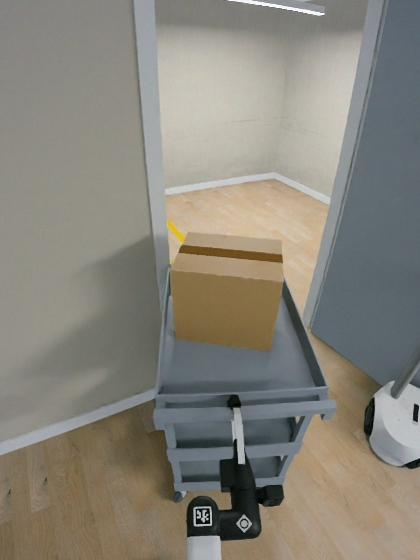

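move:
  blocking: false
  cameras: []
  r2: {"base":{"translate_m":-0.4,"strafe_m":-0.05},"contact_limits":{"translate_m":0.5}}

wait:
  seconds: 2.6
  cameras: []

move:
  blocking: false
  cameras: []
  r2: {"base":{"translate_m":-0.55,"strafe_m":-0.4},"contact_limits":{"translate_m":0.5}}

wait:
  seconds: 4
  cameras: ["r2_head_camera","r1_head_right_camera"]

Scene clock: 431.43 s.
move: r2 moving
r1: as last shown
r1.base_tilt: forward=-1.5 right=+1.3
r1.lidar_m: 3.08 4.92 4.55 0.25 0.25 - 0.25 0.31 3.78 0.71 0.70 0.76
r1.on_its_own: the wheels are slack since a contact_stop
r1.motor_effort: lift_m=+22(22) arm_m=-4(4) wheel_0=+0(1) wheel_1=+0(0) wheel_2=+0(0)
r1.servo_current: wrist_yaw_rad=52(65) wrist_pitch_rad=46(52) wrist_roll_rad=59(59) gripper_m=39(46)
r1.contact_limits: strafe_m 0.95
r1.wrist_depth_mm: - 133 330 300 259 229 209 / - 118 140 301 260 229 212 / - 116 147 298 263 230 212 / 108 135 198 304 264 231 213 / 216 436 362 306 263 232 213 / 225 449 195 307 190 233 212 / 223 452 359 143 262 225 213
r2.base_odometry: x=-3.041 y=-1.807 heading=+2.989
r2.turned_by_wheels: +0.001
r2.turned_by_imu: +0.002
r2.base_tilt: forward=-0.7 right=+0.0
r2.lidar_m: 0.48 1.13 1.20 1.48 1.47 1.58 2.40 4.67 4.24 3.33 1.11 0.51
r2.base_status: translate_m moving; strafe_m moving
r2.joint_positions: lift_m=+0.657 arm_m=+0.080 wrist_yaw_rad=+0.007 wrist_pitch_rad=-0.008 wrist_roll_rad=+1.569 gripper_m=-0.029
r2.joint_status: not commanded
r2.measured_speeds: translate_m=-0.119 strafe_m=-0.014 rotate_rad=+0.004 lift_m=+0.000 arm_m=+0.000 wrist_yaw_rad=+0.024 wrist_pitch_rad=+0.000 wrist_roll_rad=+0.000
r2.motor_effort: lift_m=+12(12) arm_m=-4(4) wheel_0=-2(10) wheel_1=-10(12) wheel_2=+20(20)
r2.servo_current: wrist_yaw_rad=52(59) wrist_pitch_rad=46(52) wrist_roll_rad=52(59) gripper_m=72(78)
r2.contact_limits: translate_m 0.5
r2.hand_pose: x=+0.5399 y=-0.0855 z=+0.8379 quat_wxyz=(+0.708, +0.706, +0.000, +0.005) (m; r2's base frame)
r2.wrist_depth_mm: - - - 219 219 1808 535 / - - - 220 221 778 - / - 439 430 223 224 809 - / - 462 449 227 225 809 - / - - 473 228 229 831 - / - 488 184 173 172 - - / - - - - - - 504
pictures: none
No camera images: "cameras" was empty.

Scene clock: 433.77 s.
earlier move: r2 done
r1.base_odometry: x=-2.370 y=-0.348 heading=+2.743
r1.turned_by_wheels: +0.000
r1.turned_by_imu: +0.000
r1.base_tilt: forward=-1.5 right=+1.3
r1.lidar_m: 1.31 4.92 4.57 0.31 0.25 - 0.25 0.30 3.79 1.23 0.65 0.69
r1.base_status: not commanded
r1.joint_positions: lift_m=+0.600 arm_m=+0.000 wrist_yaw_rad=+3.194 wrist_pitch_rad=+0.002 wrist_roll_rad=+0.000 gripper_m=+0.056
r1.joint_status: not commanded
r1.measured_speeds: all 0
r1.on_its_own: the wheels are slack since a contact_stop
r1.motor_effort: lift_m=+22(22) arm_m=-3(4) wheel_0=-1(1) wheel_1=+0(0) wheel_2=+0(0)
r1.servo_current: wrist_yaw_rad=46(72) wrist_pitch_rad=39(52) wrist_roll_rad=65(65) gripper_m=39(52)
r1.contact_limits: strafe_m 0.95
r1.hand_pose: x=-0.1217 y=+0.0722 z=+0.7773 quat_wxyz=(-0.026, -0.001, +0.000, +1.000) (m; r1's base frame)
r1.wrist_depth_mm: - 134 329 301 260 229 210 / - 118 140 303 262 230 212 / - 116 147 297 262 231 212 / 108 135 198 303 264 231 213 / 215 436 364 307 264 232 213 / 225 452 195 306 191 233 214 / 222 455 357 143 259 225 213
r2.base_odometry: x=-2.669 y=-1.818 heading=+2.987
r2.turned_by_wheels: -0.002
r2.turned_by_imu: -0.003
r2.base_tilt: forward=-0.7 right=+0.1
r2.lidar_m: 0.46 1.47 1.60 1.37 1.32 1.46 2.22 4.32 4.43 3.44 1.35 0.51
r2.base_status: done
r2.joint_positions: lift_m=+0.657 arm_m=+0.080 wrist_yaw_rad=-0.004 wrist_pitch_rad=-0.008 wrist_roll_rad=+1.569 gripper_m=-0.029
r2.joint_status: not commanded
r2.measured_speeds: all 0
r2.motor_effort: lift_m=+12(12) arm_m=-4(4) wheel_0=-7(14) wheel_1=-4(12) wheel_2=+0(23)
r2.servo_current: wrist_yaw_rad=59(65) wrist_pitch_rad=52(59) wrist_roll_rad=52(59) gripper_m=65(78)
r2.contact_limits: translate_m 0.5
r2.hand_pose: x=+0.5389 y=-0.0886 z=+0.8379 quat_wxyz=(+0.708, +0.706, -0.004, +0.001) (m; r2's base frame)
r2.wrist_depth_mm: - - - 237 236 - 1229 / - - - 236 235 1756 - / 1618 - 442 234 234 820 - / - 459 452 232 232 809 - / - - 466 198 231 820 - / - 480 180 172 170 - - / - - 488 - - - -
wait: 2.33 of 2.6 s (r2 has come to rest)
pictures: none
No camera images: "cameras" was empty.

Scene clock: 434.27 s.
move: r2 moving
r1: as last shown
r1.base_tilt: forward=-1.6 right=+1.3
r1.lidar_m: 1.32 4.93 4.57 0.27 0.25 - 0.25 0.30 3.78 1.20 0.66 0.69
r1.on_its_own: the wheels are slack since a contact_stop
r1.motor_effort: lift_m=+22(22) arm_m=-3(4) wheel_0=+0(1) wheel_1=+0(0) wheel_2=+0(0)
r1.servo_current: wrist_yaw_rad=26(72) wrist_pitch_rad=39(46) wrist_roll_rad=33(59) gripper_m=39(46)
r1.contact_limits: strafe_m 0.95
r1.wrist_depth_mm: - 134 329 304 260 230 210 / - 118 140 301 260 230 212 / - 116 147 297 262 229 212 / 108 135 198 307 263 232 212 / 216 433 362 306 266 233 213 / 226 452 196 307 190 233 213 / 221 452 359 143 262 225 213
r2.base_odometry: x=-2.639 y=-1.802 heading=+2.988
r2.turned_by_wheels: +0.001
r2.turned_by_imu: +0.001
r2.base_tilt: forward=-0.7 right=+0.0
r2.lidar_m: 0.46 1.50 1.60 1.37 1.35 1.50 2.20 4.27 4.39 3.45 1.40 0.51
r2.base_status: translate_m moving; strafe_m moving
r2.joint_positions: lift_m=+0.657 arm_m=+0.080 wrist_yaw_rad=+0.001 wrist_pitch_rad=-0.008 wrist_roll_rad=+1.569 gripper_m=-0.029
r2.joint_status: not commanded
r2.measured_speeds: translate_m=-0.106 strafe_m=-0.077 rotate_rad=+0.004 lift_m=+0.000 arm_m=+0.000 wrist_yaw_rad=+0.047 wrist_pitch_rad=+0.000 wrist_roll_rad=+0.000
r2.motor_effort: lift_m=+12(12) arm_m=-4(4) wheel_0=+4(8) wheel_1=-11(12) wheel_2=+15(15)
r2.servo_current: wrist_yaw_rad=46(59) wrist_pitch_rad=52(52) wrist_roll_rad=52(59) gripper_m=72(72)
r2.contact_limits: translate_m 0.5
r2.hand_pose: x=+0.5394 y=-0.0871 z=+0.8379 quat_wxyz=(+0.708, +0.706, -0.002, +0.003) (m; r2's base frame)
r2.wrist_depth_mm: - - - 175 232 - 1205 / - - - 232 232 1708 - / 1576 - 439 233 231 809 - / - 459 449 232 230 820 - / - - 466 206 229 820 - / - 477 184 172 170 - - / - - 492 - - - -
pictures: none
No camera images: "cameras" was empty.

Scene clock: 437.43 s.
earlier move: r2 done
r1.base_odometry: x=-2.370 y=-0.348 heading=+2.743
r1.turned_by_wheels: +0.000
r1.turned_by_imu: +0.000
r1.base_tilt: forward=-1.5 right=+1.3
r1.lidar_m: 0.83 4.94 4.60 0.25 0.25 - 0.25 0.30 3.79 1.23 1.50 0.81
r1.base_status: not commanded
r1.joint_positions: lift_m=+0.600 arm_m=+0.000 wrist_yaw_rad=+3.194 wrist_pitch_rad=+0.002 wrist_roll_rad=+0.000 gripper_m=+0.056
r1.joint_status: not commanded
r1.measured_speeds: all 0
r1.on_its_own: the wheels are slack since a contact_stop
r1.motor_effort: lift_m=+22(22) arm_m=-4(4) wheel_0=+1(1) wheel_1=+0(1) wheel_2=+0(0)
r1.servo_current: wrist_yaw_rad=52(72) wrist_pitch_rad=39(52) wrist_roll_rad=39(72) gripper_m=39(52)
r1.contact_limits: strafe_m 0.95
r1.hand_pose: x=-0.1217 y=+0.0722 z=+0.7773 quat_wxyz=(-0.026, -0.001, +0.000, +1.000) (m; r1's base frame)
r1.wrist_depth_mm: - 133 329 301 260 229 209 / - 118 140 303 260 229 211 / - 116 147 297 263 230 211 / 109 135 198 304 263 232 211 / 216 436 364 306 264 232 213 / 226 449 196 307 192 232 213 / 220 455 359 143 260 224 214
r2.base_odometry: x=-2.065 y=-1.507 heading=+2.987
r2.turned_by_wheels: +0.000
r2.turned_by_imu: +0.004
r2.base_tilt: forward=-0.7 right=+0.1
r2.lidar_m: 0.39 0.45 1.93 1.53 1.50 1.60 2.41 3.65 3.97 3.29 3.25 0.56
r2.base_status: done
r2.joint_positions: lift_m=+0.657 arm_m=+0.080 wrist_yaw_rad=+0.007 wrist_pitch_rad=-0.008 wrist_roll_rad=+1.569 gripper_m=-0.029
r2.joint_status: not commanded
r2.measured_speeds: all 0
r2.motor_effort: lift_m=+12(12) arm_m=-4(4) wheel_0=+4(16) wheel_1=-2(12) wheel_2=+3(22)
r2.servo_current: wrist_yaw_rad=52(85) wrist_pitch_rad=52(59) wrist_roll_rad=46(65) gripper_m=65(78)
r2.contact_limits: translate_m 0.5
r2.hand_pose: x=+0.5399 y=-0.0855 z=+0.8379 quat_wxyz=(+0.708, +0.706, +0.000, +0.005) (m; r2's base frame)
r2.wrist_depth_mm: - - - 303 - 1138 1138 / - 1499 - 307 329 347 1160 / - - - 277 291 1921 496 / - - - 204 267 - - / - - 462 210 244 820 - / - 452 181 177 171 809 - / - - 424 - - - -
wait: 3.17 of 4 s (r2 has come to rest)
pictures: r1_head_right_camera, r2_head_camera
Images, in order (width x height): r1_head_right_camera 420x672, r2_head_camera 420x560.

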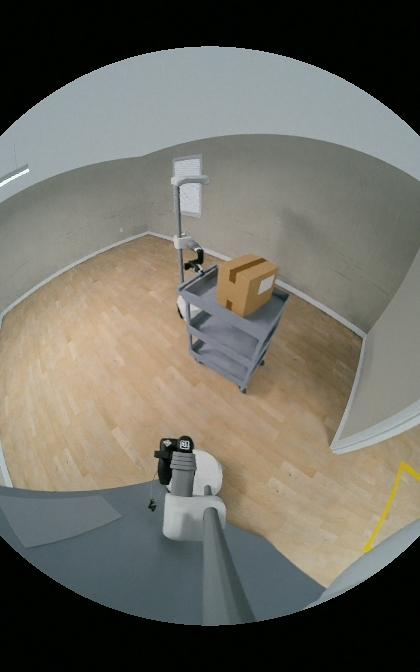

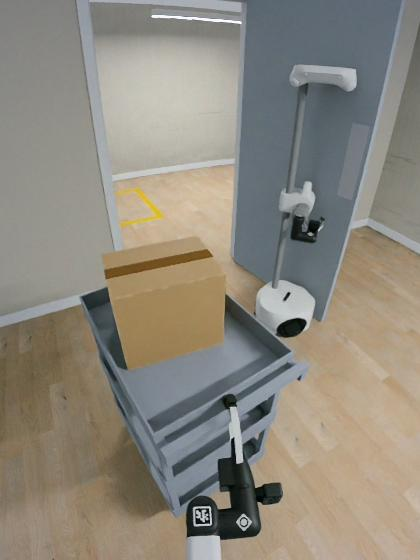

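wait:
  seconds: 0
  cameras: ["r2_head_camera","r1_head_right_camera"]

Scene clock: 452.27 s.
r1.base_odometry: x=-2.370 y=-0.348 heading=+2.743
r1.turned_by_wheels: +0.000
r1.turned_by_imu: +0.000
r1.base_tilt: forward=-1.5 right=+1.3
r1.lidar_m: 0.85 4.92 4.56 0.28 0.25 - 0.25 0.29 3.79 1.21 1.49 0.79
r1.base_status: not commanded
r1.joint_positions: lift_m=+0.600 arm_m=+0.000 wrist_yaw_rad=+3.194 wrist_pitch_rad=+0.002 wrist_roll_rad=+0.000 gripper_m=+0.056
r1.joint_status: not commanded
r1.measured_speeds: all 0
r1.on_its_own: the wheels are slack since a contact_stop
r1.motor_effort: lift_m=+22(22) arm_m=-4(4) wheel_0=+0(1) wheel_1=+0(1) wheel_2=+0(0)
r1.servo_current: wrist_yaw_rad=39(72) wrist_pitch_rad=46(52) wrist_roll_rad=33(72) gripper_m=39(52)
r1.contact_limits: strafe_m 0.95
r1.hand_pose: x=-0.1217 y=+0.0722 z=+0.7773 quat_wxyz=(-0.026, -0.001, +0.000, +1.000) (m; r1's base frame)
r1.wrist_depth_mm: - 134 332 300 259 229 211 / - 118 140 304 260 229 211 / - 116 147 296 263 231 212 / 108 135 198 304 263 232 212 / 216 436 366 307 263 232 213 / 226 455 195 309 190 232 213 / 221 452 359 143 262 224 213
r2.base_odometry: x=-2.065 y=-1.507 heading=+2.987
r2.turned_by_wheels: +0.000
r2.turned_by_imu: +0.001
r2.base_tilt: forward=-0.7 right=+0.1
r2.lidar_m: 0.37 0.48 1.98 1.52 1.49 1.62 2.42 3.66 3.94 3.31 3.25 0.55
r2.base_status: done
r2.joint_positions: lift_m=+0.657 arm_m=+0.080 wrist_yaw_rad=+0.007 wrist_pitch_rad=-0.008 wrist_roll_rad=+1.569 gripper_m=-0.029
r2.joint_status: not commanded
r2.measured_speeds: all 0
r2.motor_effort: lift_m=+12(12) arm_m=-4(4) wheel_0=+4(16) wheel_1=-2(12) wheel_2=+3(22)
r2.servo_current: wrist_yaw_rad=52(85) wrist_pitch_rad=52(59) wrist_roll_rad=39(65) gripper_m=72(78)
r2.contact_limits: translate_m 0.5
r2.hand_pose: x=+0.5399 y=-0.0855 z=+0.8379 quat_wxyz=(+0.708, +0.706, +0.000, +0.005) (m; r2's base frame)
r2.wrist_depth_mm: - - - 303 - 1160 1118 / - 1499 - 306 329 347 1182 / - - - 277 293 1863 496 / - - - 205 266 - - / - - 459 210 246 820 - / - 452 181 178 170 809 - / - - 424 - 211 - -
pictures: r1_head_right_camera, r2_head_camera
Images, in order (width x height): r1_head_right_camera 420x672, r2_head_camera 420x560.

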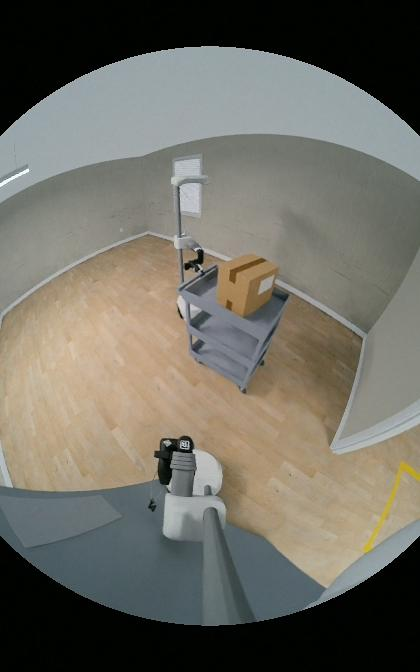

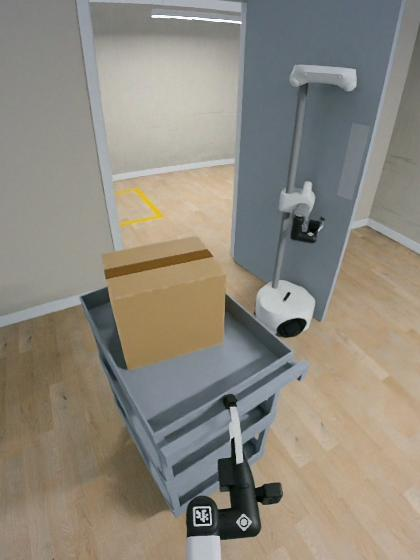

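move:
  r2: {"base":{"translate_m":-0.1,"strafe_m":-0.25},"pace":"slow"}
  blocking: false
  cameras: []

wait:
  seconds: 5
  cameras: []

move:
  r2: {"base":{"translate_m":-0.6,"strafe_m":-0.5},"pace":"default"}
  blocking: false
  cameras: []

wait:
  seconds: 6
  cameras: ["r2_head_camera","r1_head_right_camera"]

Scene clock: 459.63 s.
move: r2 moving
r1: as last shown
r1.base_tilt: forward=-1.6 right=+1.3
r1.lidar_m: 0.85 4.93 4.55 0.26 0.25 - 0.25 0.28 3.78 1.19 1.51 0.81
r1.on_its_own: the wheels are slack since a contact_stop
r1.motor_effort: lift_m=+22(22) arm_m=-4(4) wheel_0=+0(1) wheel_1=+0(0) wheel_2=+0(0)
r1.servo_current: wrist_yaw_rad=59(72) wrist_pitch_rad=46(46) wrist_roll_rad=59(59) gripper_m=46(46)
r1.contact_limits: strafe_m 0.95
r1.wrist_depth_mm: - 133 329 300 260 229 210 / - 118 140 301 260 229 210 / - 116 147 296 263 230 211 / 108 135 198 304 264 232 213 / 216 433 364 306 264 232 213 / 226 452 195 306 191 232 213 / 221 455 357 143 259 225 213
r2.base_odometry: x=-2.058 y=-1.496 heading=+2.989
r2.turned_by_wheels: +0.002
r2.turned_by_imu: +0.002
r2.base_tilt: forward=-0.7 right=+0.1
r2.lidar_m: 0.39 0.47 1.95 1.54 1.50 1.63 2.44 3.65 3.93 3.31 3.24 0.56
r2.base_status: translate_m moving; strafe_m moving
r2.joint_positions: lift_m=+0.657 arm_m=+0.080 wrist_yaw_rad=+0.007 wrist_pitch_rad=-0.008 wrist_roll_rad=+1.569 gripper_m=-0.029
r2.joint_status: not commanded
r2.measured_speeds: translate_m=-0.019 strafe_m=-0.045 rotate_rad=+0.001 lift_m=+0.000 arm_m=+0.000 wrist_yaw_rad=+0.000 wrist_pitch_rad=+0.000 wrist_roll_rad=+0.000
r2.motor_effort: lift_m=+12(12) arm_m=-4(4) wheel_0=+12(12) wheel_1=-7(9) wheel_2=+12(12)
r2.servo_current: wrist_yaw_rad=59(59) wrist_pitch_rad=46(59) wrist_roll_rad=46(59) gripper_m=72(72)
r2.hand_pose: x=+0.5399 y=-0.0855 z=+0.8379 quat_wxyz=(+0.708, +0.706, +0.000, +0.005) (m; r2's base frame)
r2.wrist_depth_mm: - - - 293 - 1182 1138 / - 1430 - 304 320 345 1160 / - - - 276 291 1808 492 / - - - 206 266 - - / - - 462 211 245 809 - / - 449 182 178 170 798 - / - - 424 - 212 - -
pictures: none
No camera images: "cameras" was empty.

Scene clock: 463.10 s.
earlier move: r2 done
r1.base_odometry: x=-2.370 y=-0.348 heading=+2.743
r1.turned_by_wheels: +0.000
r1.turned_by_imu: +0.000
r1.base_tilt: forward=-1.5 right=+1.3
r1.lidar_m: 0.91 1.07 4.55 0.25 0.25 - 0.25 0.29 3.80 1.24 1.51 0.92
r1.base_status: not commanded
r1.joint_positions: lift_m=+0.600 arm_m=+0.000 wrist_yaw_rad=+3.194 wrist_pitch_rad=+0.002 wrist_roll_rad=+0.000 gripper_m=+0.056
r1.joint_status: not commanded
r1.measured_speeds: all 0
r1.on_its_own: the wheels are slack since a contact_stop
r1.motor_effort: lift_m=+22(22) arm_m=-3(4) wheel_0=+0(1) wheel_1=+0(0) wheel_2=+0(0)
r1.servo_current: wrist_yaw_rad=39(72) wrist_pitch_rad=52(52) wrist_roll_rad=52(72) gripper_m=39(46)
r1.contact_limits: strafe_m 0.95
r1.hand_pose: x=-0.1217 y=+0.0722 z=+0.7773 quat_wxyz=(-0.026, -0.001, +0.000, +1.000) (m; r1's base frame)
r1.wrist_depth_mm: - 133 332 303 260 229 211 / - 118 140 303 262 229 211 / - 116 146 297 263 231 212 / 108 135 198 304 263 232 212 / 215 433 364 306 265 232 213 / 226 452 195 307 191 233 213 / 221 455 357 143 259 224 213
r2.base_odometry: x=-1.928 y=-1.275 heading=+2.989
r2.turned_by_wheels: +0.000
r2.turned_by_imu: +0.002
r2.base_tilt: forward=-0.7 right=+0.0
r2.lidar_m: 0.34 0.42 2.18 1.70 1.68 1.81 2.70 3.47 3.73 3.13 3.05 0.61
r2.base_status: done
r2.joint_positions: lift_m=+0.657 arm_m=+0.080 wrist_yaw_rad=+0.010 wrist_pitch_rad=-0.008 wrist_roll_rad=+1.569 gripper_m=-0.029
r2.joint_status: not commanded
r2.measured_speeds: all 0
r2.motor_effort: lift_m=+12(12) arm_m=-4(4) wheel_0=+11(19) wheel_1=-2(9) wheel_2=+10(14)
r2.servo_current: wrist_yaw_rad=65(78) wrist_pitch_rad=52(59) wrist_roll_rad=52(65) gripper_m=72(78)
r2.hand_pose: x=+0.5402 y=-0.0844 z=+0.8379 quat_wxyz=(+0.708, +0.707, +0.001, +0.006) (m; r2's base frame)
r2.wrist_depth_mm: - - - - - 1808 1205 / - - - 353 - 1308 1229 / - - - 340 392 392 392 / - - - 235 327 1863 496 / - - - 247 266 1863 521 / - - 179 171 180 1921 - / - 410 415 - - - -
wait: 3.47 of 5 s (r2 has come to rest)
pictures: none
No camera images: "cameras" was empty.

Scene clock: 463.60 s.
move: r2 moving
r1: as last shown
r1.lidar_m: 0.94 1.07 4.55 0.27 0.25 - 0.25 0.33 3.79 1.21 1.47 0.95
r1.on_its_own: the wheels are slack since a contact_stop
r1.motor_effort: lift_m=+22(22) arm_m=-3(4) wheel_0=-1(1) wheel_1=+0(1) wheel_2=+0(0)
r1.servo_current: wrist_yaw_rad=65(65) wrist_pitch_rad=39(52) wrist_roll_rad=65(65) gripper_m=39(46)
r1.contact_limits: strafe_m 0.95
r1.wrist_depth_mm: - 133 330 300 258 229 211 / - 118 140 300 262 229 211 / - 116 147 297 264 229 212 / 108 135 198 303 263 231 213 / 216 436 362 306 264 233 213 / 226 452 196 306 191 233 213 / 221 455 359 143 260 224 213
r2.base_odometry: x=-1.900 y=-1.258 heading=+2.991
r2.turned_by_wheels: +0.002
r2.turned_by_imu: +0.002
r2.base_tilt: forward=-0.7 right=+0.0
r2.lidar_m: 0.33 0.40 2.15 1.73 1.69 1.86 2.75 3.45 3.69 3.11 3.04 0.59
r2.base_status: translate_m moving; strafe_m moving
r2.joint_positions: lift_m=+0.657 arm_m=+0.080 wrist_yaw_rad=+0.014 wrist_pitch_rad=-0.008 wrist_roll_rad=+1.569 gripper_m=-0.029
r2.joint_status: not commanded
r2.measured_speeds: translate_m=-0.100 strafe_m=-0.085 rotate_rad=+0.002 lift_m=+0.000 arm_m=+0.000 wrist_yaw_rad=+0.000 wrist_pitch_rad=+0.000 wrist_roll_rad=+0.000
r2.motor_effort: lift_m=+12(12) arm_m=-4(4) wheel_0=+11(15) wheel_1=-11(11) wheel_2=+22(25)
r2.servo_current: wrist_yaw_rad=91(91) wrist_pitch_rad=46(59) wrist_roll_rad=39(52) gripper_m=72(72)
r2.hand_pose: x=+0.5405 y=-0.0832 z=+0.8379 quat_wxyz=(+0.708, +0.707, +0.002, +0.008) (m; r2's base frame)
r2.wrist_depth_mm: - - - - - 1808 1229 / - - - 353 - 1281 1255 / - - - 338 384 394 1182 / - - - 234 315 1921 500 / - - - 246 260 1863 525 / - - 182 181 180 1863 - / - 407 413 - - - -
pictures: none
No camera images: "cameras" was empty.

Scene clock: 467.13 s.
earlier move: r2 done
r1.base_odometry: x=-2.370 y=-0.348 heading=+2.743
r1.turned_by_wheels: +0.000
r1.turned_by_imu: +0.000
r1.base_tilt: forward=-1.5 right=+1.3
r1.lidar_m: 1.44 1.35 4.60 0.26 0.25 - 0.25 0.29 3.78 1.23 1.52 2.75
r1.base_status: not commanded
r1.joint_positions: lift_m=+0.600 arm_m=+0.000 wrist_yaw_rad=+3.194 wrist_pitch_rad=+0.002 wrist_roll_rad=+0.000 gripper_m=+0.056
r1.joint_status: not commanded
r1.measured_speeds: all 0
r1.on_its_own: the wheels are slack since a contact_stop
r1.motor_effort: lift_m=+22(22) arm_m=-4(4) wheel_0=-1(1) wheel_1=+0(1) wheel_2=+0(0)
r1.servo_current: wrist_yaw_rad=33(72) wrist_pitch_rad=52(52) wrist_roll_rad=59(72) gripper_m=39(52)
r1.contact_limits: strafe_m 0.95
r1.hand_pose: x=-0.1217 y=+0.0722 z=+0.7773 quat_wxyz=(-0.026, -0.001, +0.000, +1.000) (m; r1's base frame)
r1.wrist_depth_mm: - 134 330 300 262 229 210 / - 118 140 301 262 229 211 / - 116 147 298 262 230 212 / 108 135 198 306 263 231 212 / 216 436 362 304 263 232 213 / 225 449 195 307 191 232 213 / 221 455 362 143 259 225 214
r2.base_odometry: x=-1.260 y=-0.871 heading=+2.990
r2.turned_by_wheels: -0.001
r2.turned_by_imu: +0.002
r2.base_tilt: forward=-0.7 right=+0.1
r2.lidar_m: 0.33 0.40 2.46 1.90 1.87 2.03 2.79 2.71 2.94 2.89 2.86 0.65
r2.base_status: done
r2.joint_positions: lift_m=+0.657 arm_m=+0.080 wrist_yaw_rad=+0.009 wrist_pitch_rad=-0.008 wrist_roll_rad=+1.570 gripper_m=-0.029
r2.joint_status: not commanded
r2.measured_speeds: all 0
r2.motor_effort: lift_m=+12(12) arm_m=-4(4) wheel_0=+4(15) wheel_1=-1(12) wheel_2=+7(25)
r2.servo_current: wrist_yaw_rad=52(98) wrist_pitch_rad=52(59) wrist_roll_rad=46(65) gripper_m=78(78)
r2.hand_pose: x=+0.5401 y=-0.0847 z=+0.8379 quat_wxyz=(+0.707, +0.707, +0.001, +0.006) (m; r2's base frame)
r2.wrist_depth_mm: - - - - - 1863 1255 / - - - - - 1863 1281 / - - - 384 - 1618 1118 / - - - 248 364 1808 1281 / - - - 190 268 1808 500 / - - 180 163 180 1808 539 / - 413 418 - 199 120 -
wait: 3.53 of 6 s (r2 has come to rest)
pictures: r1_head_right_camera, r2_head_camera
Images, in order (width x height): r1_head_right_camera 420x672, r2_head_camera 420x560.

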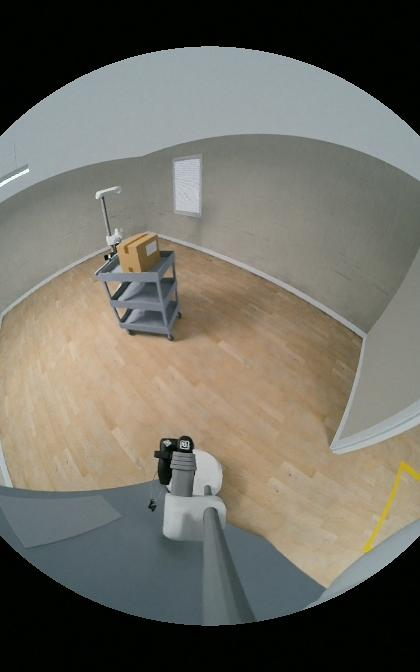

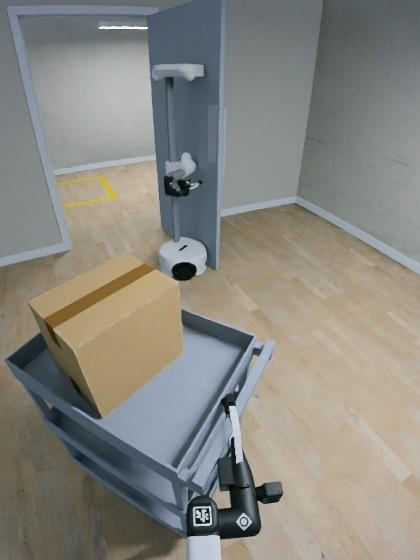

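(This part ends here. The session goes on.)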